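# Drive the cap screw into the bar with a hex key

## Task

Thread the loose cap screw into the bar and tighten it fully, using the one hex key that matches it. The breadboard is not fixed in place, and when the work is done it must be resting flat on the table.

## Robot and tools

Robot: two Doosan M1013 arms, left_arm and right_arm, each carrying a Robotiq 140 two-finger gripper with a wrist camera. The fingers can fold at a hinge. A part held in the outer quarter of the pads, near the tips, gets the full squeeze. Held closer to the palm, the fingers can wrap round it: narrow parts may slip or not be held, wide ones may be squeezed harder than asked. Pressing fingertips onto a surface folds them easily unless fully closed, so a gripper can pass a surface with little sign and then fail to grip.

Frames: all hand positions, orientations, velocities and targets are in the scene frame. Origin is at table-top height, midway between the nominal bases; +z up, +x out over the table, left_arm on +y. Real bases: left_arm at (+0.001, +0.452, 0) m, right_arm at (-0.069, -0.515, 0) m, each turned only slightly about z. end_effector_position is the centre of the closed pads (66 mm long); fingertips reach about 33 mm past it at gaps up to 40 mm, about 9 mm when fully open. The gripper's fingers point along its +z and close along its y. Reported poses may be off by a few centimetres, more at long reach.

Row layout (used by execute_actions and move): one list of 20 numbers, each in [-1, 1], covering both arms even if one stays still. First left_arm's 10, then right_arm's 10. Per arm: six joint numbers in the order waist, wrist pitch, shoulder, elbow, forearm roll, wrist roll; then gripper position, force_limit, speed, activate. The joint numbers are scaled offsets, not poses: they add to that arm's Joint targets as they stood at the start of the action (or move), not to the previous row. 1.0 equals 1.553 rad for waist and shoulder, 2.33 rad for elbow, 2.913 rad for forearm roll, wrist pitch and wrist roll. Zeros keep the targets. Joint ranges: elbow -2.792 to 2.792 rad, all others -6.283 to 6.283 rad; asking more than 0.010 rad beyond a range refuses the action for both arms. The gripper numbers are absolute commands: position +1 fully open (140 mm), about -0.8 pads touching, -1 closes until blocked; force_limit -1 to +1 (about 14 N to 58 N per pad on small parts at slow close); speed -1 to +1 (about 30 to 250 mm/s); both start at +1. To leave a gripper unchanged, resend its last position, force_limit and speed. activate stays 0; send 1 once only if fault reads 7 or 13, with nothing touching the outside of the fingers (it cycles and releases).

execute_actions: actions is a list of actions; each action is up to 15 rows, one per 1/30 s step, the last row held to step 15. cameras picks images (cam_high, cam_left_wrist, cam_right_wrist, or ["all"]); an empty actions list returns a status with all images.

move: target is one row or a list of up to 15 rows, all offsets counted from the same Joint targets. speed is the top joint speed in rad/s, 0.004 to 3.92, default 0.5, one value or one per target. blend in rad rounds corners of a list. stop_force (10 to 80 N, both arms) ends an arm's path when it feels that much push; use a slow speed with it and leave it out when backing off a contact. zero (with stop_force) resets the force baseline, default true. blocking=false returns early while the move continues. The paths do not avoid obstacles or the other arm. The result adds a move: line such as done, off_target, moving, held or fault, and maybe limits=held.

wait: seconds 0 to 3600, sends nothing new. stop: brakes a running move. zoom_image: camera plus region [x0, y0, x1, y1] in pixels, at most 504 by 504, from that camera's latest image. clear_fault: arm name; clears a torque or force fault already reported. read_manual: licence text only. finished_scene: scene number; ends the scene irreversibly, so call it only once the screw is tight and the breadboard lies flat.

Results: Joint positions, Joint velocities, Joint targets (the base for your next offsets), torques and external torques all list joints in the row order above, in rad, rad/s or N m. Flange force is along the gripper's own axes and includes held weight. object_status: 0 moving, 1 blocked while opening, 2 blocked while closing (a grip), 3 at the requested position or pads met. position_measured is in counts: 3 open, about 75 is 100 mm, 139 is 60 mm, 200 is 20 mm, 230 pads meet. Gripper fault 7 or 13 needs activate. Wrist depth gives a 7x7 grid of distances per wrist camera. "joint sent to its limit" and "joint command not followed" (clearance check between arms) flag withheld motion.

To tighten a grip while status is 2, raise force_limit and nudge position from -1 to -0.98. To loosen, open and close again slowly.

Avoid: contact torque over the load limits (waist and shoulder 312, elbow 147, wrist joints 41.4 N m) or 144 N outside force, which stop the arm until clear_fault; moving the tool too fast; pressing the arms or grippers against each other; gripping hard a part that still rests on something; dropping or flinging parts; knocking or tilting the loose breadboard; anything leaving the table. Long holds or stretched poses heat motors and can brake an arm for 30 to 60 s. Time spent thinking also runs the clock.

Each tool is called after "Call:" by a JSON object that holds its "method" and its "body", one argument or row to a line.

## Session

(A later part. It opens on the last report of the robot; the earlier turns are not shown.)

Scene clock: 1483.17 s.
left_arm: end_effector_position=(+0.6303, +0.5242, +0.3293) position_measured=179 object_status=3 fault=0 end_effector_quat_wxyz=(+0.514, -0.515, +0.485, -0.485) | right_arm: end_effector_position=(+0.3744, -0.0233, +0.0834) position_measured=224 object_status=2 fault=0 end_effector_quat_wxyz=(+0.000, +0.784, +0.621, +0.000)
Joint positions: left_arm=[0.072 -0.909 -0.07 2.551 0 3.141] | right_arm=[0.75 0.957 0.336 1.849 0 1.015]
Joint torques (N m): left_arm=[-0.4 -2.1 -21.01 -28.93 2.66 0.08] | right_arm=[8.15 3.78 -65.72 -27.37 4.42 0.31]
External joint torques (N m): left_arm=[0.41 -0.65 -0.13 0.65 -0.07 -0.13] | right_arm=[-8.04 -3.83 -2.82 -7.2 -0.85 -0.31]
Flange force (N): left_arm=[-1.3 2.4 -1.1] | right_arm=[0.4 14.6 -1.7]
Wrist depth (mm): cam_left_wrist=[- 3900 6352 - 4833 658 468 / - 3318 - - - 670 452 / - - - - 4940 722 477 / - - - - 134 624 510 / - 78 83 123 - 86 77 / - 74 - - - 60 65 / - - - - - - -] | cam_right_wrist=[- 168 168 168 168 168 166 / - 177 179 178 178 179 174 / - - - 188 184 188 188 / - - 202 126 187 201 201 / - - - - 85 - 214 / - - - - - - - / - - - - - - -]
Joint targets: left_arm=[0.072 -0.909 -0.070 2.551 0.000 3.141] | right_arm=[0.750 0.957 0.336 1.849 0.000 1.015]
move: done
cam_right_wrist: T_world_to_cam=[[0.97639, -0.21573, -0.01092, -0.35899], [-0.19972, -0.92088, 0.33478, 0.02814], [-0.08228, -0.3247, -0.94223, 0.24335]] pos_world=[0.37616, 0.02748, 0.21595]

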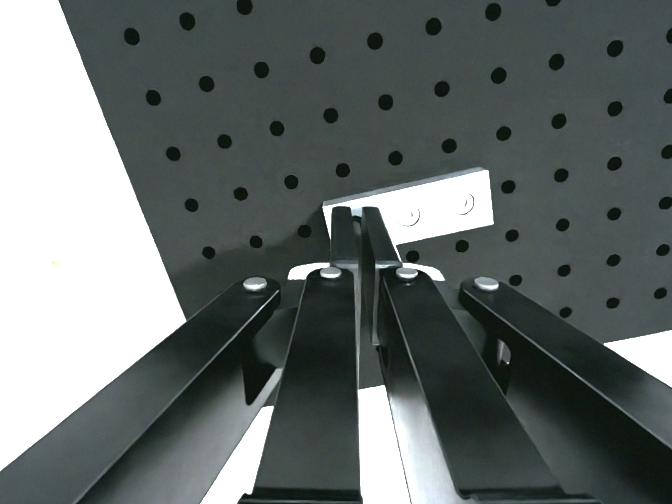

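Call:
{"method": "move", "body": {
  "target": [
    [0,0,0,0,0,0,-0.4,-1,-1,0,0,0,0,0,0,0,-0.5,-1,-1,0],
    [0,0,0,0,0,0,-0.4,-1,-1,0,0,0.01208,-0.01186,-0.0072,0,0,-0.5,-1,-1,0]
  ],
  "speed": 0.3,
  "cameras": ["cam_right_wrist"]
}}

Call:
{"method": "zoom_image", "body": {
  "camera": "cam_right_wrist",
  "region": [300, 160, 420, 260]
}}

Scene clock: 1488.83 s.
left_arm: end_effector_position=(+0.6303, +0.5242, +0.3293) position_measured=179 object_status=3 fault=0 end_effector_quat_wxyz=(+0.514, -0.515, +0.485, -0.485) | right_arm: end_effector_position=(+0.3746, -0.0231, +0.1033) position_measured=192 object_status=3 fault=0 end_effector_quat_wxyz=(+0.000, +0.784, +0.621, +0.000)
Joint positions: left_arm=[0.072 -0.909 -0.07 2.551 0 3.141] | right_arm=[0.75 0.992 0.317 1.832 0 1.015]
Joint torques (N m): left_arm=[-0.28 -2.05 -21.22 -28.95 2.69 0.06] | right_arm=[6.44 0.37 -65.31 -34.43 3.78 0.23]
External joint torques (N m): left_arm=[0.26 -0.68 0.4 0.71 -0.1 -0.11] | right_arm=[-6.49 -0.42 -2.93 -1.16 -0.11 -0.23]
Flange force (N): left_arm=[-0.7 3.8 -0.2] | right_arm=[-7.2 7.6 -2.9]
Wrist depth (mm): cam_left_wrist=[- - - 6175 6352 710 472 / 3004 3586 - - - 666 498 / - - - - 6008 693 482 / - - - 6175 134 672 457 / - 78 83 - - 86 77 / - 74 - - - 60 65 / - - - - - - -] | cam_right_wrist=[- 186 184 186 186 183 185 / - 198 197 197 197 197 196 / - - 209 209 200 211 205 / - - 226 190 218 223 223 / - - 93 233 - - 236 / - - - - - - - / - - - - - - -]
Joint targets: left_arm=[0.072 -0.909 -0.070 2.551 0.000 3.141] | right_arm=[0.750 0.992 0.317 1.832 0.000 1.015]
move: done
cam_right_wrist: T_world_to_cam=[[0.97639, -0.21572, -0.01095, -0.35892], [-0.19971, -0.92092, 0.3347, 0.02168], [-0.08229, -0.32461, -0.94226, 0.26228]] pos_world=[0.37636, 0.02768, 0.23595]

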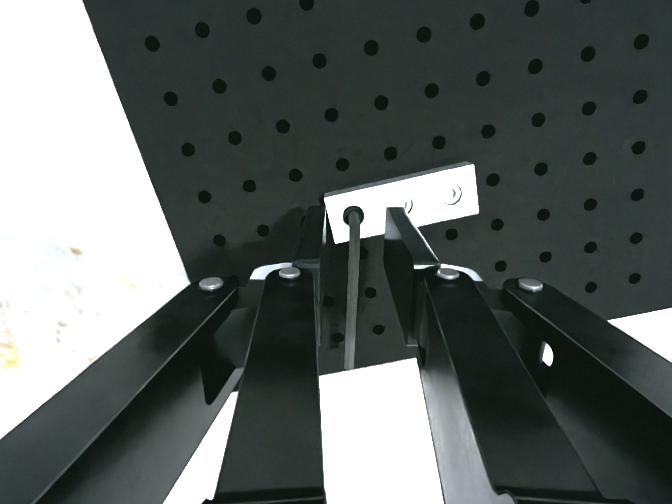

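Scaled by 4.200 from the camera's image (finer frame: 960x720).

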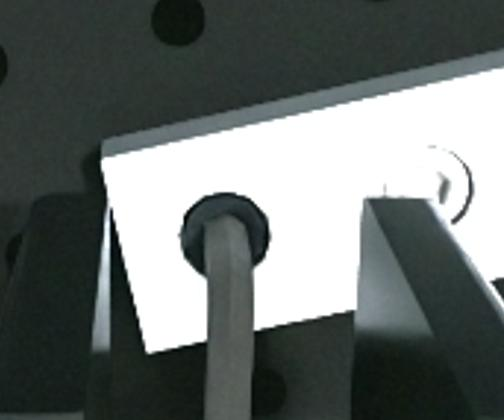

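Call:
{"method": "move", "body": {
  "target": [
    [0,0,0,0,0,0,-0.4,-1,-1,0,0,0,0,0,0,-1,-0.5,-1,-1,0]
  ],
  "speed": 3.9
}}

Call:
{"method": "move", "body": {
  "target": [
    [0,0,0,0,0,0,-0.4,-1,-1,0,0,0,0,0,0,-1,-0.5,-1,-1,0]
  ],
  "speed": 3.9
}}

Call:
{"method": "move", "body": {
  "target": [
    [0,0,0,0,0,0,-0.4,-1,-1,0,0,0,0,0,0,-0.157,-0.5,-1,-1,0]
  ],
  "speed": 3.9
}}

Call:
{"method": "move", "body": {
  "target": [
    [0,0,0,0,0,0,-0.4,-1,-1,0,0,-0.01208,0.01186,0.0072,0,0,-0.5,-1,-1,0]
  ],
  "speed": 0.1
}}

Call:
{"method": "move", "body": {
  "target": [0,0,0,0,0,0,-0.4,-1,-1,0,0,0,0,0,0,0,-1,-1,-1,0],
  "speed": 0.3
}}

Call:
{"method": "move", "body": {
  "target": [0,0,0,0,0,0,-0.4,-1,-1,0,0,-0.00007,0.00007,0.00004,0,0.25,-0.98,-0.1,-1,0],
  "speed": 1,
  "cameras": ["cam_right_wrist"]
}}

Scene clock: 1500.53 s.
left_arm: end_effector_position=(+0.6303, +0.5242, +0.3293) position_measured=179 object_status=3 fault=0 end_effector_quat_wxyz=(+0.514, -0.515, +0.485, -0.485) | right_arm: end_effector_position=(+0.3746, -0.0231, +0.1033) position_measured=192 object_status=3 fault=0 end_effector_quat_wxyz=(+0.000, -0.528, +0.850, +0.000)
Joint positions: left_arm=[0.072 -0.909 -0.07 2.551 0 3.141] | right_arm=[0.75 0.992 0.317 1.832 0 -1.897]
Joint torques (N m): left_arm=[-0.45 -2.08 -21.55 -29.05 2.62 0] | right_arm=[6.37 0.6 -66.27 -34.36 3.69 0.21]
External joint torques (N m): left_arm=[0.46 -0.67 0.47 0.75 -0.02 -0.05] | right_arm=[-6.39 -0.57 -1.56 -1.07 -0.06 -0.21]
Flange force (N): left_arm=[-1.6 3.9 -0.2] | right_arm=[3.6 -9.3 -1.3]
Wrist depth (mm): cam_left_wrist=[- - 4117 5700 5170 658 474 / - - - - 5700 664 475 / - - - - 4275 713 478 / - - 111 - 125 708 452 / - 78 83 5422 - 86 77 / - 74 - 4275 - 60 65 / - - - 3420 - - -] | cam_right_wrist=[- - 191 185 186 204 - / - 198 197 195 194 193 224 / 207 212 209 207 205 - - / 224 223 221 204 153 227 - / 236 84 93 239 - - 261 / - - - - - - - / - - - - - - -]
Joint targets: left_arm=[0.072 -0.909 -0.070 2.551 0.000 3.141] | right_arm=[0.750 0.992 0.317 1.832 0.000 -1.897]
move: done

Scene clock: 1502.33 s.
left_arm: end_effector_position=(+0.6303, +0.5242, +0.3293) position_measured=179 object_status=3 fault=0 end_effector_quat_wxyz=(+0.514, -0.515, +0.485, -0.485) | right_arm: end_effector_position=(+0.3746, -0.0231, +0.1033) position_measured=192 object_status=3 fault=0 end_effector_quat_wxyz=(+0.000, +0.904, +0.427, +0.000)
Joint positions: left_arm=[0.072 -0.909 -0.07 2.551 0 3.141] | right_arm=[0.75 0.992 0.317 1.832 0 -4.81]
Joint torques (N m): left_arm=[-0.41 -2.05 -20.93 -28.91 2.64 0.05] | right_arm=[6.53 0.48 -65.99 -34.53 3.7 0.35]
External joint torques (N m): left_arm=[0.36 -0.68 0.2 0.69 -0.06 -0.1] | right_arm=[-6.53 -0.54 -2.18 -1.03 -0.05 -0.35]
Flange force (N): left_arm=[-1.2 3.3 -0.6] | right_arm=[-2.3 10.3 -1.9]
Wrist depth (mm): cam_left_wrist=[- 6175 3900 6175 6008 668 472 / 3529 4275 - 6352 - 682 471 / - - - - - 618 473 / - - - - 125 670 479 / 2745 78 83 - - 86 78 / - 74 - - - 60 65 / - - - - - - -] | cam_right_wrist=[189 186 189 187 186 187 187 / 199 197 194 196 199 199 197 / - 206 209 207 198 208 206 / - 218 223 191 153 223 - / - - 93 - - - - / - - - 254 - - - / - - - - - - -]
Joint targets: left_arm=[0.072 -0.909 -0.070 2.551 0.000 3.141] | right_arm=[0.750 0.992 0.317 1.832 0.000 -4.810]
move: done

Scene clock: 1503.23 s.
left_arm: end_effector_position=(+0.6303, +0.5242, +0.3293) position_measured=179 object_status=3 fault=0 end_effector_quat_wxyz=(+0.514, -0.515, +0.485, -0.485) | right_arm: end_effector_position=(+0.3746, -0.0231, +0.1033) position_measured=192 object_status=3 fault=0 end_effector_quat_wxyz=(+0.000, +0.784, +0.621, +0.000)
Joint positions: left_arm=[0.072 -0.909 -0.07 2.551 0 3.141] | right_arm=[0.75 0.992 0.317 1.832 0 -5.268]
Joint torques (N m): left_arm=[-0.35 -2.08 -21.02 -29.1 2.65 0.06] | right_arm=[6.16 0.38 -66.18 -34.57 3.74 0.17]
External joint torques (N m): left_arm=[0.41 -0.68 -0.39 0.82 -0.06 -0.11] | right_arm=[-6.31 -0.44 -1.66 -0.95 -0.08 -0.17]
Flange force (N): left_arm=[-1.2 2.0 -1.8] | right_arm=[-5.8 8.0 -1.5]
Wrist depth (mm): cam_left_wrist=[- - 5422 6008 6175 652 471 / - - - - 6175 722 472 / - - - - - 868 475 / - - 111 - 125 635 479 / - 78 83 123 - 86 78 / - 74 - - - 60 65 / - - - - - - -] | cam_right_wrist=[- 186 186 186 186 184 186 / - 194 196 197 197 197 196 / - 236 206 207 201 210 209 / - - - 189 216 220 223 / - - 93 236 - - 235 / - - - - - - - / - - - - - - -]
Joint targets: left_arm=[0.072 -0.909 -0.070 2.551 0.000 3.141] | right_arm=[0.750 0.992 0.317 1.832 0.000 -5.268]
move: done

Scene clock: 1503.87 s.
left_arm: end_effector_position=(+0.6303, +0.5242, +0.3293) position_measured=179 object_status=3 fault=0 end_effector_quat_wxyz=(+0.514, -0.515, +0.485, -0.485) | right_arm: end_effector_position=(+0.3744, -0.0233, +0.0833) position_measured=192 object_status=3 fault=0 end_effector_quat_wxyz=(+0.000, +0.784, +0.621, +0.000)
Joint positions: left_arm=[0.072 -0.909 -0.07 2.551 0 3.141] | right_arm=[0.75 0.957 0.336 1.849 0 -5.268]
Joint torques (N m): left_arm=[-0.76 -2.1 -21.14 -28.85 2.7 0.05] | right_arm=[6.76 0.48 -67.05 -33.61 3.71 0.17]
External joint torques (N m): left_arm=[0.74 -0.65 0.05 0.59 -0.1 -0.1] | right_arm=[-6.93 -0.54 -1.89 -1.09 -0.13 -0.16]
Flange force (N): left_arm=[-2.2 2.7 -0.7] | right_arm=[-6.3 8.8 -1.7]
Wrist depth (mm): cam_left_wrist=[- - - - 5293 658 472 / - - 5850 - 6352 - 468 / - - - - - 676 475 / - - 111 - 125 635 475 / - 78 83 122 - 86 78 / - 74 - 4537 - 60 65 / - - - - - - -] | cam_right_wrist=[- 168 168 170 168 167 168 / - 179 178 179 178 - 176 / - 218 188 187 185 186 190 / 231 - 199 185 152 202 204 / - - 93 212 - - 213 / - - - - - - - / - - - - - - -]
Joint targets: left_arm=[0.072 -0.909 -0.070 2.551 0.000 3.141] | right_arm=[0.750 0.957 0.336 1.849 0.000 -5.268]
move: done

Scene clock: 1504.77 s.
left_arm: end_effector_position=(+0.6303, +0.5242, +0.3293) position_measured=179 object_status=3 fault=0 end_effector_quat_wxyz=(+0.514, -0.515, +0.485, -0.485) | right_arm: end_effector_position=(+0.3744, -0.0233, +0.0833) position_measured=223 object_status=2 fault=0 end_effector_quat_wxyz=(+0.000, +0.784, +0.621, +0.000)
Joint positions: left_arm=[0.072 -0.909 -0.07 2.551 0 3.141] | right_arm=[0.75 0.957 0.336 1.849 0 -5.268]
Joint torques (N m): left_arm=[-0.78 -2.08 -21.33 -28.95 2.67 0.08] | right_arm=[8.03 1.11 -66.15 -32.14 4.37 0.2]
External joint torques (N m): left_arm=[0.83 -0.66 0.15 0.71 -0.09 -0.13] | right_arm=[-7.96 -1.17 -2.77 -2.54 -0.79 -0.2]
Flange force (N): left_arm=[-2.7 3.1 -0.7] | right_arm=[-6.0 10.7 -2.6]
Wrist depth (mm): cam_left_wrist=[- - 6352 5850 6538 660 473 / - - - - - 654 472 / - - - - 4537 - 450 / - - - - 125 619 476 / - 78 83 6175 - 86 77 / - 74 - - - 60 65 / - - - - - - -] | cam_right_wrist=[- 168 168 168 168 168 165 / - 176 178 178 178 178 179 / - - - 187 185 187 190 / - 201 205 126 199 201 202 / - - - - 85 - - / - - - - - - - / - - - - - - -]
Joint targets: left_arm=[0.072 -0.909 -0.070 2.551 0.000 3.141] | right_arm=[0.750 0.957 0.336 1.849 0.000 -5.268]
move: done

Scene clock: 1505.97 s.
left_arm: end_effector_position=(+0.6303, +0.5242, +0.3293) position_measured=179 object_status=3 fault=0 end_effector_quat_wxyz=(+0.514, -0.515, +0.485, -0.485) | right_arm: end_effector_position=(+0.3744, -0.0233, +0.0833) position_measured=224 object_status=2 fault=0 end_effector_quat_wxyz=(+0.000, +0.954, +0.301, +0.000)
Joint positions: left_arm=[0.072 -0.909 -0.07 2.551 0 3.141] | right_arm=[0.75 0.956 0.336 1.849 0 -4.539]
Joint torques (N m): left_arm=[-0.39 -2.14 -21.21 -28.87 2.66 0.04] | right_arm=[8.34 2.39 -66.06 -30.03 4.4 0.21]
External joint torques (N m): left_arm=[0.36 -0.6 0.28 0.63 -0.07 -0.09] | right_arm=[-8.14 -2.45 -3.68 -4.83 -0.83 -0.21]
Flange force (N): left_arm=[-1.1 3.1 -0.3] | right_arm=[5.1 11.8 -3.1]
Wrist depth (mm): cam_left_wrist=[- - - - 4940 616 428 / - - 5293 - 5850 800 424 / 3368 - - - 5700 724 481 / - - - - 125 577 481 / - 78 83 - - 86 78 / - 74 - - - 60 65 / - - - - - - -] | cam_right_wrist=[169 168 168 166 168 168 168 / 178 177 178 178 176 178 178 / 189 186 190 184 189 189 189 / 199 196 - 126 199 203 228 / - - - - 85 - - / - - - - - - - / - - - - - - -]
Joint targets: left_arm=[0.072 -0.909 -0.070 2.551 0.000 3.141] | right_arm=[0.750 0.956 0.336 1.849 0.000 -4.539]
move: done
cam_right_wrist: T_world_to_cam=[[0.58493, -0.81101, -0.01109, -0.22632], [-0.76212, -0.55425, 0.33464, 0.24736], [-0.27754, -0.18729, -0.94228, 0.31959]] pos_world=[0.4096, 0.01341, 0.21585]

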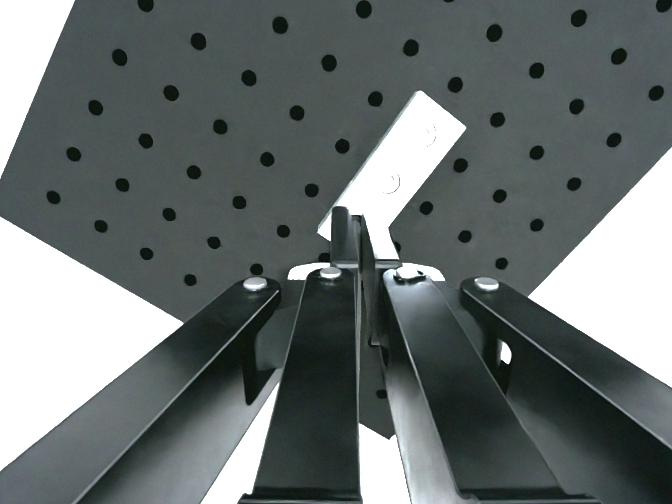

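Call:
{"method": "move", "body": {
  "target": [0,0,0,0,0,0,-0.4,-1,-1,0,0,-0.00007,0.00007,0.00004,0,0.25,-0.98,-0.1,-1,0],
  "speed": 1
}}

Call:
{"method": "move", "body": {
  "target": [0,0,0,0,0,0,-0.4,-1,-1,0,0,-0.00007,0.00007,0.00004,0,0.25,-0.98,-0.1,-1,0],
  "speed": 1
}}

Call:
{"method": "move", "body": {
  "target": [0,0,0,0,0,0,-0.4,-1,-1,0,0,-0.00007,0.00007,0.00004,0,0.25,-0.98,-0.1,-1,0],
  "speed": 1,
  "cameras": ["cam_right_wrist"]
}}

Scene clock: 1511.60 s.
left_arm: end_effector_position=(+0.6303, +0.5242, +0.3293) position_measured=179 object_status=3 fault=0 end_effector_quat_wxyz=(+0.514, -0.515, +0.485, -0.485) | right_arm: end_effector_position=(+0.3744, -0.0233, +0.0831) position_measured=224 object_status=2 fault=0 end_effector_quat_wxyz=(+0.000, +0.998, -0.058, +0.000)
Joint positions: left_arm=[0.072 -0.909 -0.07 2.551 0 3.141] | right_arm=[0.75 0.956 0.336 1.849 0 -3.811]
Joint torques (N m): left_arm=[-0.71 -2.11 -21.08 -28.74 2.7 0.03] | right_arm=[8.27 2.36 -67.19 -30.91 4.55 0.15]
External joint torques (N m): left_arm=[0.73 -0.64 0.06 0.5 -0.11 -0.07] | right_arm=[-8.36 -2.4 -1.85 -3.78 -1.02 -0.15]
Flange force (N): left_arm=[-2.1 2.6 -0.5] | right_arm=[12.1 5.1 -0.5]
Wrist depth (mm): cam_left_wrist=[- - - - - 708 472 / - - - - - 791 470 / - 4940 - - - 772 478 / - - - - 125 715 461 / - 78 83 - - 86 77 / - 75 - - - 60 65 / - - - - - - -] | cam_right_wrist=[167 167 168 169 168 168 - / 176 177 177 174 177 178 - / 190 189 189 180 189 189 - / 198 201 201 126 199 202 - / - - - - 85 - 245 / - - - - - - - / - - - - - - -]
Joint targets: left_arm=[0.072 -0.909 -0.070 2.551 0.000 3.141] | right_arm=[0.750 0.956 0.336 1.849 0.000 -3.811]
move: done

Scene clock: 1512.80 s.
left_arm: end_effector_position=(+0.6303, +0.5242, +0.3293) position_measured=179 object_status=3 fault=0 end_effector_quat_wxyz=(+0.514, -0.515, +0.485, -0.485) | right_arm: end_effector_position=(+0.3744, -0.0233, +0.0830) position_measured=224 object_status=2 fault=0 end_effector_quat_wxyz=(+0.000, +0.912, -0.410, +0.000)
Joint positions: left_arm=[0.072 -0.909 -0.07 2.551 0 3.141] | right_arm=[0.75 0.956 0.336 1.849 0 -3.083]
Joint torques (N m): left_arm=[-0.14 -2.11 -21.18 -28.92 2.66 0.06] | right_arm=[8.62 2.51 -65.51 -29.43 4.51 0.2]
External joint torques (N m): left_arm=[0.03 -0.62 0.63 0.7 -0.07 -0.1] | right_arm=[-8.54 -2.52 -3.5 -5.21 -0.99 -0.2]
Flange force (N): left_arm=[-0.1 4.1 0.2] | right_arm=[12.8 -4.7 -3.1]
Wrist depth (mm): cam_left_wrist=[- - 5422 5422 4631 662 447 / - 3529 - - 4730 868 506 / 2678 4833 - - 6175 684 472 / - - - - 125 633 485 / - 78 83 126 - 86 75 / - 74 - - - 60 65 / - - - - - - -] | cam_right_wrist=[- 168 169 166 168 - 186 / 178 176 176 177 177 179 - / 188 191 188 181 189 189 193 / 201 202 199 126 200 202 - / 213 - - - 85 - 236 / - - - - - - - / - - - - - - -]
Joint targets: left_arm=[0.072 -0.909 -0.070 2.551 0.000 3.141] | right_arm=[0.750 0.956 0.336 1.849 0.000 -3.083]
move: done

Scene clock: 1514.00 s.
left_arm: end_effector_position=(+0.6303, +0.5242, +0.3293) position_measured=179 object_status=3 fault=0 end_effector_quat_wxyz=(+0.514, -0.515, +0.485, -0.485) | right_arm: end_effector_position=(+0.3744, -0.0233, +0.0829) position_measured=224 object_status=2 fault=0 end_effector_quat_wxyz=(+0.000, +0.706, -0.708, +0.000)
Joint positions: left_arm=[0.072 -0.909 -0.07 2.551 0 3.141] | right_arm=[0.75 0.956 0.336 1.849 0 -2.355]
Joint torques (N m): left_arm=[-0.73 -2.07 -21.32 -28.94 2.64 0.03] | right_arm=[8.71 2.78 -63.43 -27.49 4.54 0.28]
External joint torques (N m): left_arm=[0.73 -0.68 0.08 0.68 -0.04 -0.08] | right_arm=[-8.53 -2.75 -5.86 -7.16 -1 -0.28]
Flange force (N): left_arm=[-2.4 3.0 -0.7] | right_arm=[6.1 -12.4 -6.5]
Wrist depth (mm): cam_left_wrist=[- - - 6538 5558 626 474 / - - 3833 - - 604 473 / 4446 - - - 4042 624 529 / - - - 135 125 678 475 / - 78 83 - - 86 77 / - 74 - 4194 - 60 65 / - - - - - - -] | cam_right_wrist=[168 167 168 166 168 168 - / 178 176 179 180 177 177 - / 190 190 189 186 189 189 - / 202 - 200 126 199 - - / 216 - - - 85 - - / - - - - - - - / - - - - - - -]
Joint targets: left_arm=[0.072 -0.909 -0.070 2.551 0.000 3.141] | right_arm=[0.750 0.956 0.336 1.849 0.000 -2.355]
move: done
cam_right_wrist: T_world_to_cam=[[-0.99987, -0.01109, -0.01142, 0.38569], [-0.01427, 0.94212, 0.33498, 0.00222], [0.00704, 0.3351, -0.94216, 0.2249]] pos_world=[0.38409, -0.07318, 0.21555]

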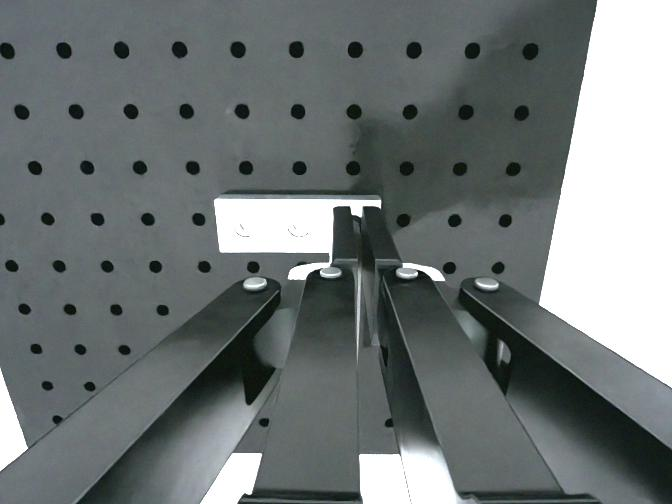

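Call:
{"method": "move", "body": {
  "target": [
    [0,0,0,0,0,0,-0.4,-1,-1,0,0,0,0,0,0,0,-0.5,-1,-1,0],
    [0,0,0,0,0,0,-0.4,-1,-1,0,0,0.01208,-0.01186,-0.0072,0,0,-0.5,-1,-1,0]
  ],
  "speed": 0.3,
  "cameras": ["cam_right_wrist"]
}}

Call:
{"method": "zoom_image", "body": {
  "camera": "cam_right_wrist",
  "region": [320, 185, 390, 245]
}}

Call:
{"method": "zoom_image", "body": {
  "camera": "cam_right_wrist",
  "region": [230, 180, 320, 250]
}}

Scene clock: 1525.87 s.
left_arm: end_effector_position=(+0.6303, +0.5242, +0.3293) position_measured=179 object_status=3 fault=0 end_effector_quat_wxyz=(+0.514, -0.515, +0.485, -0.485) | right_arm: end_effector_position=(+0.3746, -0.0231, +0.1029) position_measured=192 object_status=3 fault=0 end_effector_quat_wxyz=(+0.000, +0.706, -0.708, +0.000)
Joint positions: left_arm=[0.072 -0.909 -0.07 2.551 0 3.141] | right_arm=[0.75 0.991 0.318 1.833 0 -2.355]
Joint torques (N m): left_arm=[-0.94 -2.04 -21.35 -28.74 2.61 0.03] | right_arm=[6.12 0.51 -66 -34.44 3.68 0.24]
External joint torques (N m): left_arm=[0.95 -0.7 0.3 0.48 -0.03 -0.07] | right_arm=[-6.15 -0.49 -1.52 -0.9 -0.07 -0.24]
Flange force (N): left_arm=[-3.3 3.4 -0.1] | right_arm=[7.3 -6.4 -1.3]
Wrist depth (mm): cam_left_wrist=[- - - - 6008 717 469 / - - - - 4537 - 453 / - - - - 4940 656 457 / - - - - 134 668 481 / - 78 83 124 - 86 77 / - 74 - - - 60 65 / - - - 3045 - - -] | cam_right_wrist=[186 186 186 186 186 186 - / - 195 197 194 197 199 - / 211 206 207 205 206 209 231 / - 220 220 184 122 - - / - - 93 234 - - - / - - - 256 - - - / - - - - - - -]
Joint targets: left_arm=[0.072 -0.909 -0.070 2.551 0.000 3.141] | right_arm=[0.750 0.991 0.318 1.833 0.000 -2.355]
move: done
cam_right_wrist: T_world_to_cam=[[-0.99987, -0.01105, -0.01151, 0.38614], [-0.01427, 0.94208, 0.3351, -0.00461], [0.00714, 0.33522, -0.94211, 0.24367]] pos_world=[0.38429, -0.07308, 0.23555]

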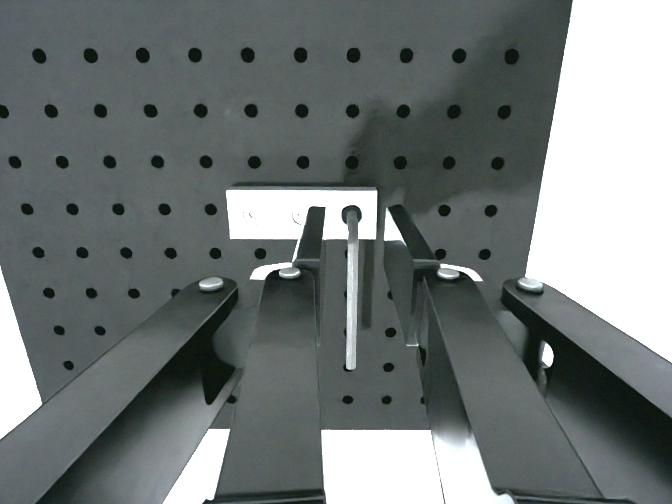

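Scaled by 7.200 from the camera's image (finer frame: 960x720).

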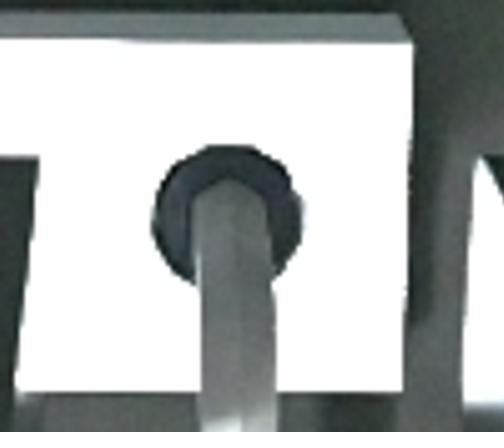

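Scaled by 5.600 from the camera's image (finer frame: 960x720).

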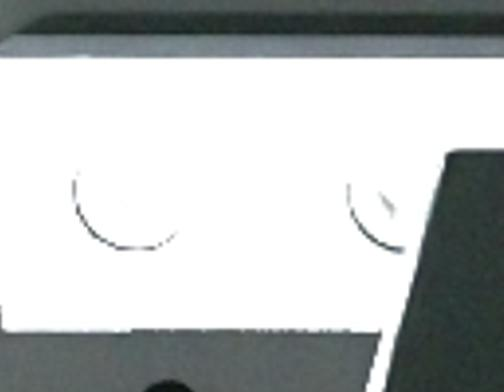

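Call:
{"method": "move", "body": {
  "target": [
    [0,0,0,0,0,0,-0.4,-1,-1,0,0,-0.01208,0.01186,0.0072,0,0,-0.5,-1,-1,0]
  ],
  "speed": 0.1
}}

Call:
{"method": "move", "body": {
  "target": [0,0,0,0,0,0,-0.4,-1,-1,0,0,0,0,0,0,0,-1,-1,-1,0],
  "speed": 0.3
}}

Call:
{"method": "move", "body": {
  "target": [0,0,0,0,0,0,-0.4,-1,-1,0,0,-0.00007,0.00007,0.00004,0,0.25,-0.98,-0.1,-1,0],
  "speed": 1
}}

Call:
{"method": "move", "body": {
  "target": [0,0,0,0,0,0,-0.4,-1,-1,0,0,-0.00007,0.00007,0.00004,0,0.25,-0.98,-0.1,-1,0],
  "speed": 1
}}

Call:
{"method": "move", "body": {
  "target": [0,0,0,0,0,0,-0.4,-1,-1,0,0,-0.00007,0.00007,0.00004,0,0.25,-0.98,-0.1,-1,0],
  "speed": 1,
  "cameras": ["cam_right_wrist"]
}}

Scene clock: 1545.43 s.
left_arm: end_effector_position=(+0.6303, +0.5242, +0.3293) position_measured=179 object_status=3 fault=0 end_effector_quat_wxyz=(+0.514, -0.515, +0.485, -0.485) | right_arm: end_effector_position=(+0.3744, -0.0233, +0.0829) position_measured=192 object_status=3 fault=0 end_effector_quat_wxyz=(+0.000, +0.706, -0.708, +0.000)
Joint positions: left_arm=[0.072 -0.909 -0.07 2.551 0 3.141] | right_arm=[0.75 0.956 0.336 1.849 0 -2.355]
Joint torques (N m): left_arm=[-0.89 -2.12 -21.2 -28.9 2.67 0.02] | right_arm=[6.22 0.49 -67.14 -33.59 3.66 0.19]
External joint torques (N m): left_arm=[0.87 -0.62 0.27 0.67 -0.08 -0.07] | right_arm=[-6.2 -0.47 -1.48 -0.92 -0.13 -0.19]
Flange force (N): left_arm=[-2.7 3.2 -0.4] | right_arm=[7.2 -6.5 -1.3]
Wrist depth (mm): cam_left_wrist=[- - - 6538 - 764 468 / 2223 - 6008 - 4833 637 471 / - - - - - 722 473 / - - - 6352 126 619 483 / - 78 83 125 - 86 77 / - 74 - 3705 - 60 65 / - - - - - - -] | cam_right_wrist=[168 170 168 166 169 168 193 / - 177 178 180 178 177 - / 189 189 189 186 188 211 213 / 202 - 190 167 142 - - / - - 93 215 - - - / - - - - - - - / - - - - - - -]
Joint targets: left_arm=[0.072 -0.909 -0.070 2.551 0.000 3.141] | right_arm=[0.750 0.956 0.336 1.849 0.000 -2.355]
move: done

Scene clock: 1546.33 s.
left_arm: end_effector_position=(+0.6303, +0.5242, +0.3293) position_measured=179 object_status=3 fault=0 end_effector_quat_wxyz=(+0.514, -0.515, +0.485, -0.485) | right_arm: end_effector_position=(+0.3744, -0.0233, +0.0829) position_measured=223 object_status=2 fault=0 end_effector_quat_wxyz=(+0.000, +0.706, -0.708, +0.000)
Joint positions: left_arm=[0.072 -0.909 -0.07 2.551 0 3.141] | right_arm=[0.75 0.956 0.336 1.849 0 -2.355]
Joint torques (N m): left_arm=[-0.21 -2.06 -20.97 -28.82 2.67 0.03] | right_arm=[7.6 1.16 -66.41 -32.23 4.28 0.23]
External joint torques (N m): left_arm=[0.18 -0.68 0.16 0.58 -0.09 -0.08] | right_arm=[-7.62 -1.14 -2.86 -2.45 -0.75 -0.23]
Flange force (N): left_arm=[-0.4 3.1 -0.5] | right_arm=[8.2 -8.6 -2.7]
Wrist depth (mm): cam_left_wrist=[- - - - 5558 666 468 / - - - - 5700 602 477 / 3269 - - - 5558 688 479 / 4730 - 110 138 125 668 477 / - 78 83 - - 86 77 / - 74 - - - 60 65 / - - - - - - -] | cam_right_wrist=[170 166 166 166 168 168 193 / 178 179 177 178 178 177 - / 189 189 187 186 189 188 212 / 201 - 200 126 197 - 227 / 218 - - - 85 - 241 / - - - - - - - / - - - - - - -]
Joint targets: left_arm=[0.072 -0.909 -0.070 2.551 0.000 3.141] | right_arm=[0.750 0.956 0.336 1.849 0.000 -2.355]
move: done

Scene clock: 1547.53 s.
left_arm: end_effector_position=(+0.6303, +0.5242, +0.3293) position_measured=179 object_status=3 fault=0 end_effector_quat_wxyz=(+0.514, -0.515, +0.485, -0.485) | right_arm: end_effector_position=(+0.3744, -0.0233, +0.0828) position_measured=224 object_status=2 fault=0 end_effector_quat_wxyz=(+0.000, -0.408, +0.913, +0.000)
Joint positions: left_arm=[0.072 -0.909 -0.07 2.551 0 3.141] | right_arm=[0.75 0.956 0.336 1.85 0 -1.627]
Joint torques (N m): left_arm=[-0.37 -2.11 -20.81 -28.75 2.61 0.1] | right_arm=[7.98 2.34 -65.34 -29.94 4.32 0.28]
External joint torques (N m): left_arm=[0.43 -0.63 -0.23 0.51 -0.03 -0.15] | right_arm=[-7.95 -2.31 -4.16 -4.78 -0.75 -0.28]
Flange force (N): left_arm=[-1.6 2.0 -1.1] | right_arm=[-1.7 -12.4 -3.7]
Wrist depth (mm): cam_left_wrist=[2887 - 6008 - 6352 - 471 / 3222 - - - - 619 478 / - - - - 4940 632 473 / 3004 - - - 125 626 478 / - 78 83 - - 86 77 / - 74 - 4042 - 60 65 / - - - - - - -] | cam_right_wrist=[- - 168 165 168 - - / - - 178 179 176 - - / - 191 190 186 - 188 - / 200 200 199 127 197 197 201 / 212 - - - 85 - 213 / - - - - - - - / - - - - - - -]
Joint targets: left_arm=[0.072 -0.909 -0.070 2.551 0.000 3.141] | right_arm=[0.750 0.956 0.336 1.850 0.000 -1.627]
move: done

Scene clock: 1548.73 s.
left_arm: end_effector_position=(+0.6303, +0.5242, +0.3293) position_measured=179 object_status=3 fault=0 end_effector_quat_wxyz=(+0.514, -0.515, +0.485, -0.485) | right_arm: end_effector_position=(+0.3744, -0.0233, +0.0827) position_measured=224 object_status=2 fault=0 end_effector_quat_wxyz=(+0.000, -0.056, +0.998, +0.000)
Joint positions: left_arm=[0.072 -0.909 -0.07 2.551 0 3.141] | right_arm=[0.75 0.955 0.336 1.85 0 -0.898]
Joint torques (N m): left_arm=[-0.45 -2.07 -21.49 -28.76 2.7 0.03] | right_arm=[7.7 1.81 -66.16 -31.13 4.28 0.2]
External joint torques (N m): left_arm=[0.56 -0.69 0.01 0.46 -0.11 -0.08] | right_arm=[-7.76 -1.78 -2.83 -3.47 -0.7 -0.2]
Flange force (N): left_arm=[-1.5 2.7 -0.5] | right_arm=[-8.9 -8.2 -2.3]
Wrist depth (mm): cam_left_wrist=[- - 6538 5170 - 731 473 / - - - - - 772 394 / - - - - 5700 717 475 / - - - - 126 668 477 / 2585 78 83 4940 - 86 75 / - 74 - - - 60 65 / - - - 3131 - - -] | cam_right_wrist=[- 166 168 166 - 167 169 / - 178 178 177 178 177 176 / - 192 189 188 191 188 190 / - - 199 126 197 200 201 / - - - - 85 - 240 / - - - - - - - / - - - - - - -]
Joint targets: left_arm=[0.072 -0.909 -0.070 2.551 0.000 3.141] | right_arm=[0.750 0.955 0.336 1.850 0.000 -0.898]
move: done

Scene clock: 1549.93 s.
left_arm: end_effector_position=(+0.6303, +0.5242, +0.3293) position_measured=179 object_status=3 fault=0 end_effector_quat_wxyz=(+0.514, -0.515, +0.485, -0.485) | right_arm: end_effector_position=(+0.3744, -0.0233, +0.0826) position_measured=224 object_status=2 fault=0 end_effector_quat_wxyz=(+0.000, +0.303, +0.953, +0.000)
Joint positions: left_arm=[0.072 -0.909 -0.07 2.551 0 3.141] | right_arm=[0.75 0.955 0.336 1.85 0 -0.17]
Joint torques (N m): left_arm=[-0.6 -2.08 -21.49 -28.87 2.65 0.01] | right_arm=[6.86 2.11 -66.26 -30.6 3.98 0.21]
External joint torques (N m): left_arm=[0.54 -0.66 0.63 0.62 -0.05 -0.06] | right_arm=[-6.81 -2.11 -2.82 -4.03 -0.38 -0.21]
Flange force (N): left_arm=[-1.8 4.1 0.3] | right_arm=[-10.8 1.0 -2.2]
Wrist depth (mm): cam_left_wrist=[- - 3900 5422 6538 706 471 / - - - 6352 5850 628 472 / - - - - 5558 680 505 / - - - - 134 609 500 / - 78 83 124 - 86 78 / - 74 - 4275 - 60 65 / - - - - - - -] | cam_right_wrist=[- - - 169 167 167 166 / - 182 177 177 177 177 177 / - 189 189 188 189 191 187 / - 200 198 127 198 200 203 / - - - - 85 - 214 / - - - - - - - / - - - - - - -]
Joint targets: left_arm=[0.072 -0.909 -0.070 2.551 0.000 3.141] | right_arm=[0.750 0.955 0.336 1.850 0.000 -0.170]
move: done
cam_right_wrist: T_world_to_cam=[[0.56686, 0.82374, -0.01094, -0.18149], [0.77825, -0.53111, 0.33505, -0.32868], [0.27018, -0.19844, -0.94214, 0.11359]] pos_world=[0.32799, -0.00253, 0.21515]

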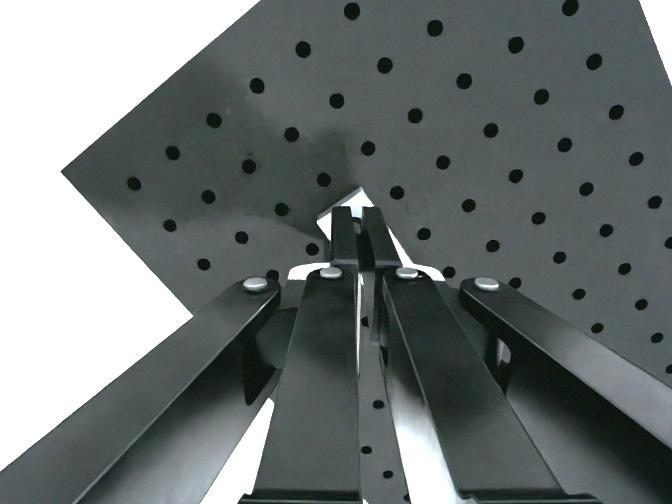

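Call:
{"method": "move", "body": {
  "target": [0,0,0,0,0,0,-0.4,-1,-1,0,0,-0.00014,0.00014,0.00008,0,0.5,-0.98,-0.1,-1,0],
  "speed": 1.2
}}

Call:
{"method": "move", "body": {
  "target": [0,0,0,0,0,0,-0.4,-1,-1,0,0,-0.00014,0.00014,0.00008,0,0.5,-0.98,-0.1,-1,0],
  "speed": 1.2,
  "cameras": ["cam_right_wrist"]
}}

Scene clock: 1555.33 s.
left_arm: end_effector_position=(+0.6303, +0.5242, +0.3293) position_measured=179 object_status=3 fault=0 end_effector_quat_wxyz=(+0.514, -0.515, +0.485, -0.485) | right_arm: end_effector_position=(+0.3744, -0.0233, +0.0823) position_measured=224 object_status=2 fault=0 end_effector_quat_wxyz=(+0.000, +0.860, +0.510, +0.000)
Joint positions: left_arm=[0.072 -0.909 -0.07 2.551 0 3.141] | right_arm=[0.75 0.955 0.337 1.85 0 1.286]
Joint torques (N m): left_arm=[-0.14 -2.17 -21.07 -28.97 2.65 0.07] | right_arm=[8.95 2.91 -66.7 -29.29 4.61 0.2]
External joint torques (N m): left_arm=[0.11 -0.57 0.21 0.75 -0.07 -0.11] | right_arm=[-8.93 -2.97 -1.78 -5.21 -1.05 -0.2]
Flange force (N): left_arm=[-0.3 3.0 -0.7] | right_arm=[2.1 14.7 -0.6]
Wrist depth (mm): cam_left_wrist=[- - 4537 - 6008 708 448 / - 4194 - - - 717 449 / 3644 - 6008 - 5700 722 473 / - - - - 125 676 475 / - 78 83 - - 86 77 / - 74 - - - 60 65 / - - - - - - -] | cam_right_wrist=[- 167 167 167 165 - 166 / - 177 180 177 177 176 176 / - 186 186 189 180 188 187 / 227 196 198 126 198 201 201 / - - - - 85 - 243 / - - - - - - - / - - - - - - -]
Joint targets: left_arm=[0.072 -0.909 -0.070 2.551 0.000 3.141] | right_arm=[0.750 0.955 0.337 1.850 0.000 1.286]
move: done

Scene clock: 1557.07 s.
left_arm: end_effector_position=(+0.6303, +0.5242, +0.3293) position_measured=179 object_status=3 fault=0 end_effector_quat_wxyz=(+0.514, -0.515, +0.485, -0.485) | right_arm: end_effector_position=(+0.3744, -0.0234, +0.0821) position_measured=224 object_status=2 fault=0 end_effector_quat_wxyz=(+0.000, +0.981, -0.192, +0.000)
Joint positions: left_arm=[0.072 -0.909 -0.07 2.551 0 3.141] | right_arm=[0.75 0.954 0.337 1.85 0 2.743]
Joint torques (N m): left_arm=[-0.84 -2.11 -21.47 -29.06 2.7 0.08] | right_arm=[25.72 0.72 -57.94 -27.58 12.3 0.9]
External joint torques (N m): left_arm=[0.84 -0.63 0.59 0.8 -0.11 -0.13] | right_arm=[-25.88 -0.75 -11.06 -7.05 -8.78 -0.9]
Flange force (N): left_arm=[-2.7 4.1 0.0] | right_arm=[36.8 17.3 -14.9]
Wrist depth (mm): cam_left_wrist=[4117 4275 3529 - 6352 630 491 / - - 6008 - 4446 658 526 / - - - - - 697 527 / - - 110 - 125 670 482 / - 78 83 - - 86 77 / - 74 - 3644 - 60 65 / - - - - - - -] | cam_right_wrist=[167 169 167 165 168 168 - / - 177 177 176 178 175 - / 187 186 189 180 188 188 - / 200 201 198 141 198 200 - / - 211 - - 84 - - / - - - - - - - / - - - - - - -]
Joint targets: left_arm=[0.072 -0.909 -0.070 2.551 0.000 3.141] | right_arm=[0.750 0.954 0.337 1.850 0.000 2.743]
move: done
cam_right_wrist: T_world_to_cam=[[-0.36518, -0.93087, -0.01115, 0.1266], [-0.87858, 0.34065, 0.33474, 0.31221], [-0.30781, 0.13204, -0.94224, 0.33723]] pos_world=[0.42433, -0.03304, 0.21465]

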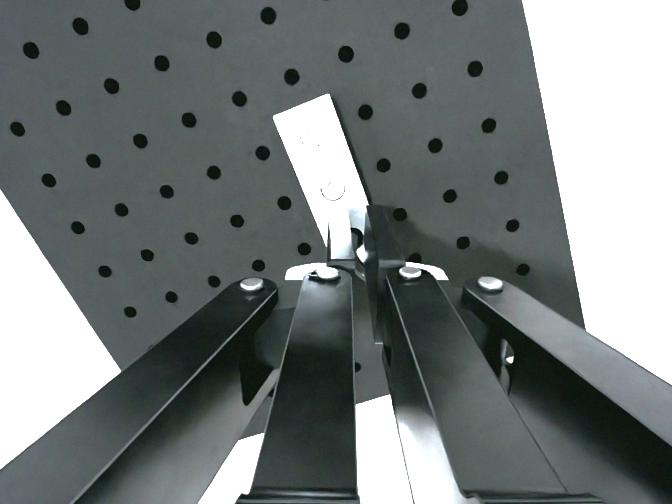

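Call:
{"method": "move", "body": {
  "target": [
    [0,0,0,0,0,0,-0.4,-1,-1,0,0,0,0,0,0,-0.03,-0.98,-0.1,-1,0],
    [0,0,0,0,0,0,-0.4,-1,-1,0,0,0,0,0,0,-0.03,-0.5,-1,-1,0],
    [0,0,0,0,0,0,-0.4,-1,-1,0,0,0.02416,-0.02372,-0.0144,0,-0.03,-0.5,-1,-1,0]
  ],
  "speed": 0.3,
  "cameras": ["cam_right_wrist","cam_high"]
}}

Call:
{"method": "zoom_image", "body": {
  "camera": "cam_right_wrist",
  "region": [290, 140, 410, 240]
}}

Scene clock: 1563.33 s.
left_arm: end_effector_position=(+0.6303, +0.5242, +0.3293) position_measured=179 object_status=3 fault=0 end_effector_quat_wxyz=(+0.514, -0.515, +0.485, -0.485) | right_arm: end_effector_position=(+0.3743, -0.0234, +0.1222) position_measured=192 object_status=3 fault=0 end_effector_quat_wxyz=(+0.000, +0.989, -0.149, +0.000)
Joint positions: left_arm=[0.072 -0.909 -0.07 2.551 0 3.141] | right_arm=[0.75 1.025 0.3 1.817 0 2.655]
Joint torques (N m): left_arm=[-0.58 -2.1 -21.22 -28.8 2.69 0.08] | right_arm=[6.17 0.44 -64.72 -35.19 3.83 0.21]
External joint torques (N m): left_arm=[0.5 -0.64 0.35 0.55 -0.1 -0.13] | right_arm=[-6.24 -0.47 -2.08 -1.02 -0.15 -0.21]
Flange force (N): left_arm=[-1.6 3.3 -0.1] | right_arm=[8.1 5.7 -1.9]
Wrist depth (mm): cam_left_wrist=[- - - 5558 - 662 470 / 4446 - 3833 6008 5170 715 429 / - - - 6352 5850 889 450 / - - - - 124 633 452 / - 78 83 123 - 86 78 / - 74 - - - 60 65 / - - - - - - -] | cam_right_wrist=[205 203 201 201 202 - - / 215 214 - 215 215 225 - / 229 228 233 224 227 226 - / - 244 241 141 238 244 - / - - 93 - - - - / - - - - - - - / - - - - - - -]
Joint targets: left_arm=[0.072 -0.909 -0.070 2.551 0.000 3.141] | right_arm=[0.750 1.025 0.300 1.817 0.000 2.655]
move: done
cam_right_wrist: T_world_to_cam=[[-0.28262, -0.95916, -0.01141, 0.09544], [-0.90498, 0.26267, 0.33468, 0.30671], [-0.31802, 0.10492, -0.94226, 0.37825]] pos_world=[0.42483, -0.02871, 0.25485]
Images, in order (width x height): cam_high 672x504, cam_right_wrist 672x504.

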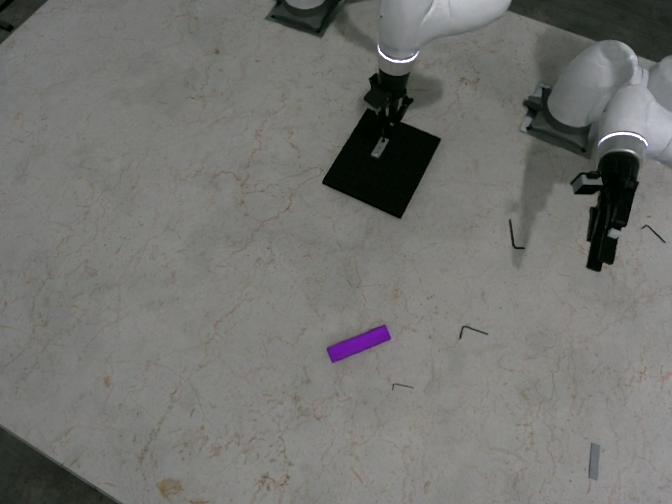

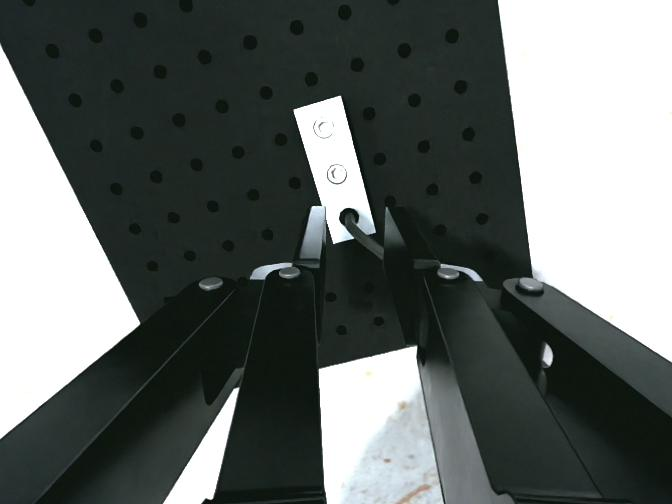

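Scaled by 4.200 from the camera's image (finer frame: 960x720).

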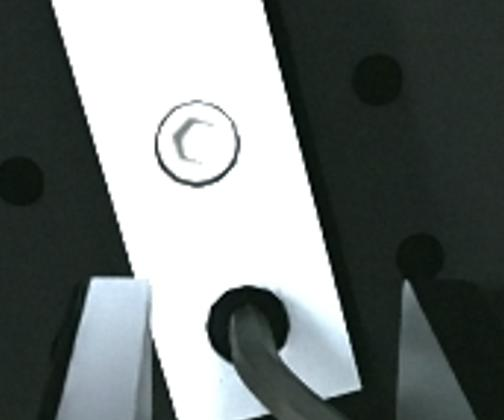

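Call:
{"method": "move", "body": {
  "target": [0,0,0,0,0,0,-0.4,-1,-1,0,0,0,0,0,0,-0.2703,-0.5,-1,-1,0],
  "speed": 1.5,
  "cameras": ["cam_right_wrist"]
}}

Call:
{"method": "zoom_image", "body": {
  "camera": "cam_right_wrist",
  "region": [300, 180, 400, 380]
}}

Scene clock: 1578.63 s.
left_arm: end_effector_position=(+0.6303, +0.5242, +0.3293) position_measured=179 object_status=3 fault=0 end_effector_quat_wxyz=(+0.514, -0.515, +0.485, -0.485) | right_arm: end_effector_position=(+0.3743, -0.0234, +0.1221) position_measured=192 object_status=3 fault=0 end_effector_quat_wxyz=(+0.000, +0.970, +0.241, +0.000)
Joint positions: left_arm=[0.072 -0.909 -0.07 2.551 0 3.141] | right_arm=[0.75 1.025 0.3 1.817 0 1.868]
Joint torques (N m): left_arm=[-0.46 -2.07 -21.39 -28.93 2.65 0.03] | right_arm=[6.29 0.36 -65.04 -35.08 3.87 0.29]
External joint torques (N m): left_arm=[0.45 -0.67 0.44 0.71 -0.06 -0.08] | right_arm=[-6.1 -0.41 -2.38 -1.28 -0.15 -0.29]
Flange force (N): left_arm=[-1.4 3.8 -0.2] | right_arm=[1.8 9.6 -2.5]
Wrist depth (mm): cam_left_wrist=[- - - - 5170 708 473 / - - 5293 - 4833 609 471 / - - - - 5422 811 483 / - - 110 - 125 632 502 / - 78 83 5422 - 86 77 / - 74 - - - 60 65 / - - - - - - -] | cam_right_wrist=[- 200 202 206 202 202 202 / 235 214 214 215 213 216 212 / 232 227 228 216 228 225 - / - 243 - 209 153 - - / - - 93 260 - - - / - - - - - - - / - - - - - - -]
Joint targets: left_arm=[0.072 -0.909 -0.070 2.551 0.000 3.141] | right_arm=[0.750 1.025 0.300 1.817 0.000 1.868]
move: done
cam_right_wrist: T_world_to_cam=[[0.48001, -0.87719, -0.01114, -0.18817], [-0.82488, -0.45563, 0.33463, 0.26003], [-0.29861, -0.15144, -0.94229, 0.36492]] pos_world=[0.41378, 0.00868, 0.25475]

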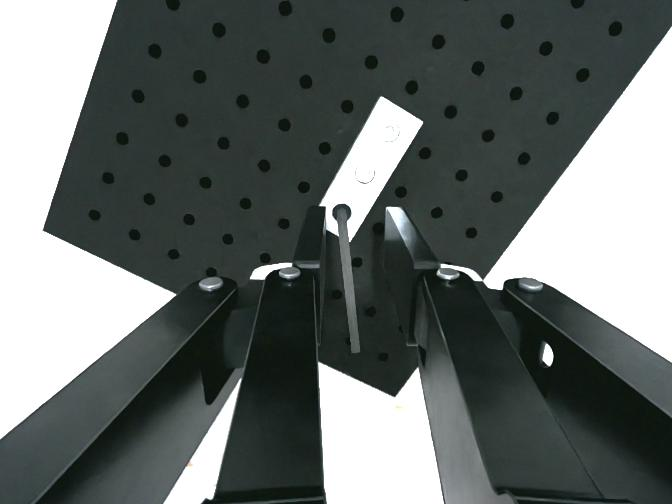

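Scaled by 2.520 from the camera's image (finer frame: 960x720).

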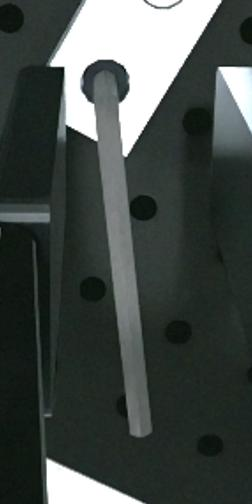

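Call:
{"method": "move", "body": {
  "target": [0,0,0,0,0,0,-0.4,-1,-1,0,0.01777,-0.0096,-0.0531,0.04721,0,-0.02293,-0.5,-1,-1,0],
  "speed": 0.3,
  "cameras": ["cam_right_wrist"]
}}

Call:
{"method": "zoom_image", "body": {
  "camera": "cam_right_wrist",
  "region": [260, 100, 440, 320]
}}

Scene clock: 1598.37 s.
left_arm: end_effector_position=(+0.6303, +0.5242, +0.3293) position_measured=179 object_status=3 fault=0 end_effector_quat_wxyz=(+0.514, -0.515, +0.485, -0.485) | right_arm: end_effector_position=(+0.3211, -0.0530, +0.1222) position_measured=192 object_status=3 fault=0 end_effector_quat_wxyz=(+0.000, +0.958, +0.287, +0.000)
Joint positions: left_arm=[0.072 -0.909 -0.07 2.551 0 3.141] | right_arm=[0.777 0.997 0.217 1.927 0 1.801]
Joint torques (N m): left_arm=[-0.68 -2.12 -21.35 -29 2.67 0.01] | right_arm=[6.6 0.43 -56.1 -35.03 3.84 0.24]
External joint torques (N m): left_arm=[0.75 -0.63 0.04 0.74 -0.09 -0.06] | right_arm=[-6.67 -0.49 -1.99 -0.65 -0.19 -0.24]
Flange force (N): left_arm=[-2.2 2.8 -0.9] | right_arm=[0.8 11.7 -1.6]
Wrist depth (mm): cam_left_wrist=[- - - 2779 4631 715 475 / - - 5052 - 5850 602 471 / - 4730 - - 6538 713 476 / - - - - 125 690 483 / - 78 83 - - 86 78 / - 74 - - - 60 65 / - - - - - - -] | cam_right_wrist=[203 205 205 201 202 205 200 / 214 215 208 210 214 213 - / - 222 - 221 228 232 - / 273 - - 204 153 270 - / - - 93 - - - - / - - - - - - - / - - - - - - -]
Joint targets: left_arm=[0.072 -0.909 -0.070 2.551 0.000 3.141] | right_arm=[0.777 0.997 0.217 1.927 0.000 1.801]
move: done
cam_right_wrist: T_world_to_cam=[[0.56064, -0.82798, -0.01124, -0.21186], [-0.77833, -0.53155, 0.33414, 0.18368], [-0.28264, -0.17858, -0.94246, 0.33806]] pos_world=[0.35729, -0.01741, 0.25485]

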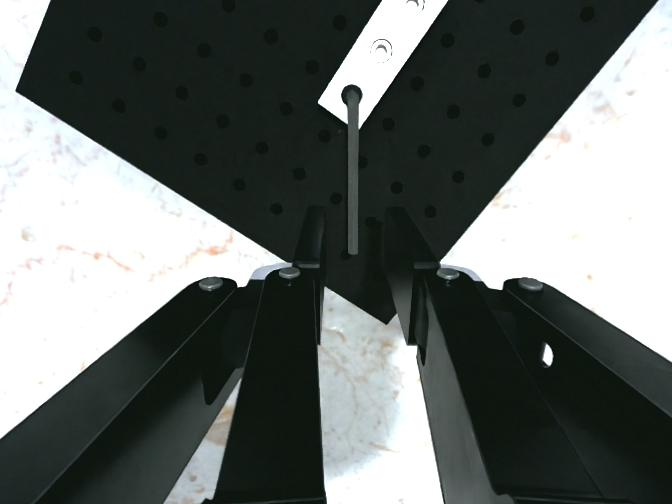

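Scaled by 2.291 from the camera's image (finer frame: 960x720).

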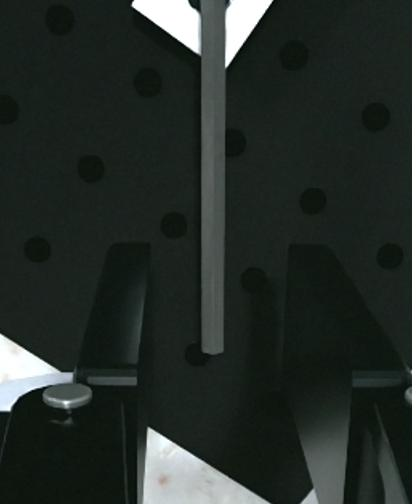

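Call:
{"method": "move", "body": {
  "target": [
    [0,0,0,0,0,0,-0.4,-1,-1,0,0,-0.02597,0.02592,0.0152,0,0,-0.5,-1,-1,0]
  ],
  "speed": 0.15
}}

Call:
{"method": "move", "body": {
  "target": [0,0,0,0,0,0,-0.4,-1,-1,0,0,0,0,0,0,0,-1,-1,-1,0],
  "speed": 0.3,
  "cameras": ["cam_right_wrist"]
}}

Scene clock: 1604.87 s.
left_arm: end_effector_position=(+0.6303, +0.5242, +0.3293) position_measured=179 object_status=3 fault=0 end_effector_quat_wxyz=(+0.514, -0.515, +0.485, -0.485) | right_arm: end_effector_position=(+0.3211, -0.0530, +0.0817) position_measured=192 object_status=3 fault=0 end_effector_quat_wxyz=(+0.000, +0.958, +0.287, +0.000)
Joint positions: left_arm=[0.072 -0.909 -0.07 2.551 0 3.141] | right_arm=[0.777 0.921 0.258 1.962 0 1.801]
Joint torques (N m): left_arm=[-1.13 -2.07 -21.24 -28.85 2.67 0.08] | right_arm=[5.95 0.38 -58.92 -32.72 3.56 0.28]
External joint torques (N m): left_arm=[1.07 -0.66 0.62 0.63 -0.08 -0.13] | right_arm=[-5.86 -0.44 -2.05 -1.24 -0.09 -0.28]
Flange force (N): left_arm=[-3.6 4.1 0.3] | right_arm=[1.6 10.1 -2.3]
Wrist depth (mm): cam_left_wrist=[- - - - - 706 476 / - - - - 5558 722 474 / - 4194 - - - 724 477 / - - - - 124 104 480 / - 78 83 - - 86 77 / - 74 - - - 60 65 / - - - 3833 - - -] | cam_right_wrist=[166 167 167 166 163 165 166 / 177 176 177 176 177 177 176 / - 183 - 189 - - 216 / - - - 195 152 - - / - - 93 211 - - - / - - - - - - - / - - - - - - -]
Joint targets: left_arm=[0.072 -0.909 -0.070 2.551 0.000 3.141] | right_arm=[0.777 0.921 0.258 1.962 0.000 1.801]
move: done

Scene clock: 1605.77 s.
left_arm: end_effector_position=(+0.6303, +0.5242, +0.3293) position_measured=179 object_status=3 fault=0 end_effector_quat_wxyz=(+0.514, -0.515, +0.485, -0.485) | right_arm: end_effector_position=(+0.3211, -0.0530, +0.0817) position_measured=223 object_status=2 fault=0 end_effector_quat_wxyz=(+0.000, +0.958, +0.287, +0.000)
Joint positions: left_arm=[0.072 -0.909 -0.07 2.551 0 3.141] | right_arm=[0.777 0.921 0.258 1.962 0 1.801]
Joint torques (N m): left_arm=[-0.6 -2.07 -21.26 -28.82 2.64 0.08] | right_arm=[4.28 0.49 -57.44 -31.94 2.98 0.37]
External joint torques (N m): left_arm=[0.6 -0.68 0.12 0.54 -0.05 -0.13] | right_arm=[-4.21 -0.55 -3.28 -1.96 0.49 -0.37]
Flange force (N): left_arm=[-2.1 2.9 -0.5] | right_arm=[0.6 7.7 -4.0]
Wrist depth (mm): cam_left_wrist=[- - - 5052 5850 759 472 / - - - - - 670 473 / 2470 - - 6352 - 652 496 / 2887 - - - 125 103 459 / - 78 83 - - 86 77 / - 74 - - - 60 65 / - - - 3420 - - -] | cam_right_wrist=[168 166 166 164 164 166 167 / 176 176 176 177 177 177 178 / - 184 186 185 188 187 - / - - - 126 195 - - / - - - - 85 - 244 / - - - - - - - / - - - - - - -]
Joint targets: left_arm=[0.072 -0.909 -0.070 2.551 0.000 3.141] | right_arm=[0.777 0.921 0.258 1.962 0.000 1.801]
move: done
cam_right_wrist: T_world_to_cam=[[0.56064, -0.82798, -0.01122, -0.21232], [-0.7783, -0.53153, 0.33426, 0.19718], [-0.28272, -0.17867, -0.94241, 0.29991]] pos_world=[0.35729, -0.01741, 0.21435]

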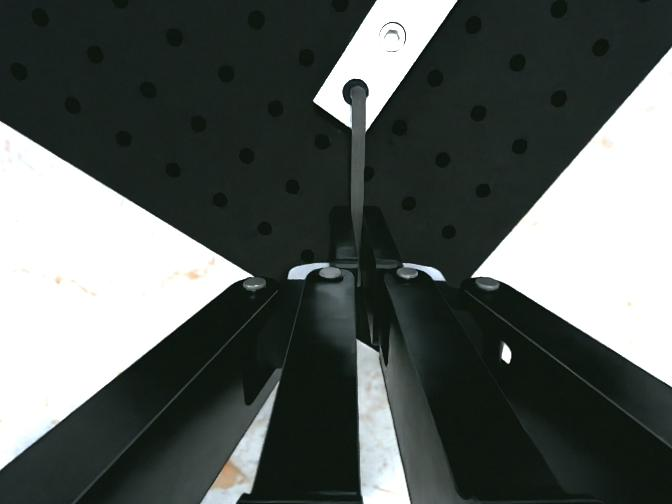

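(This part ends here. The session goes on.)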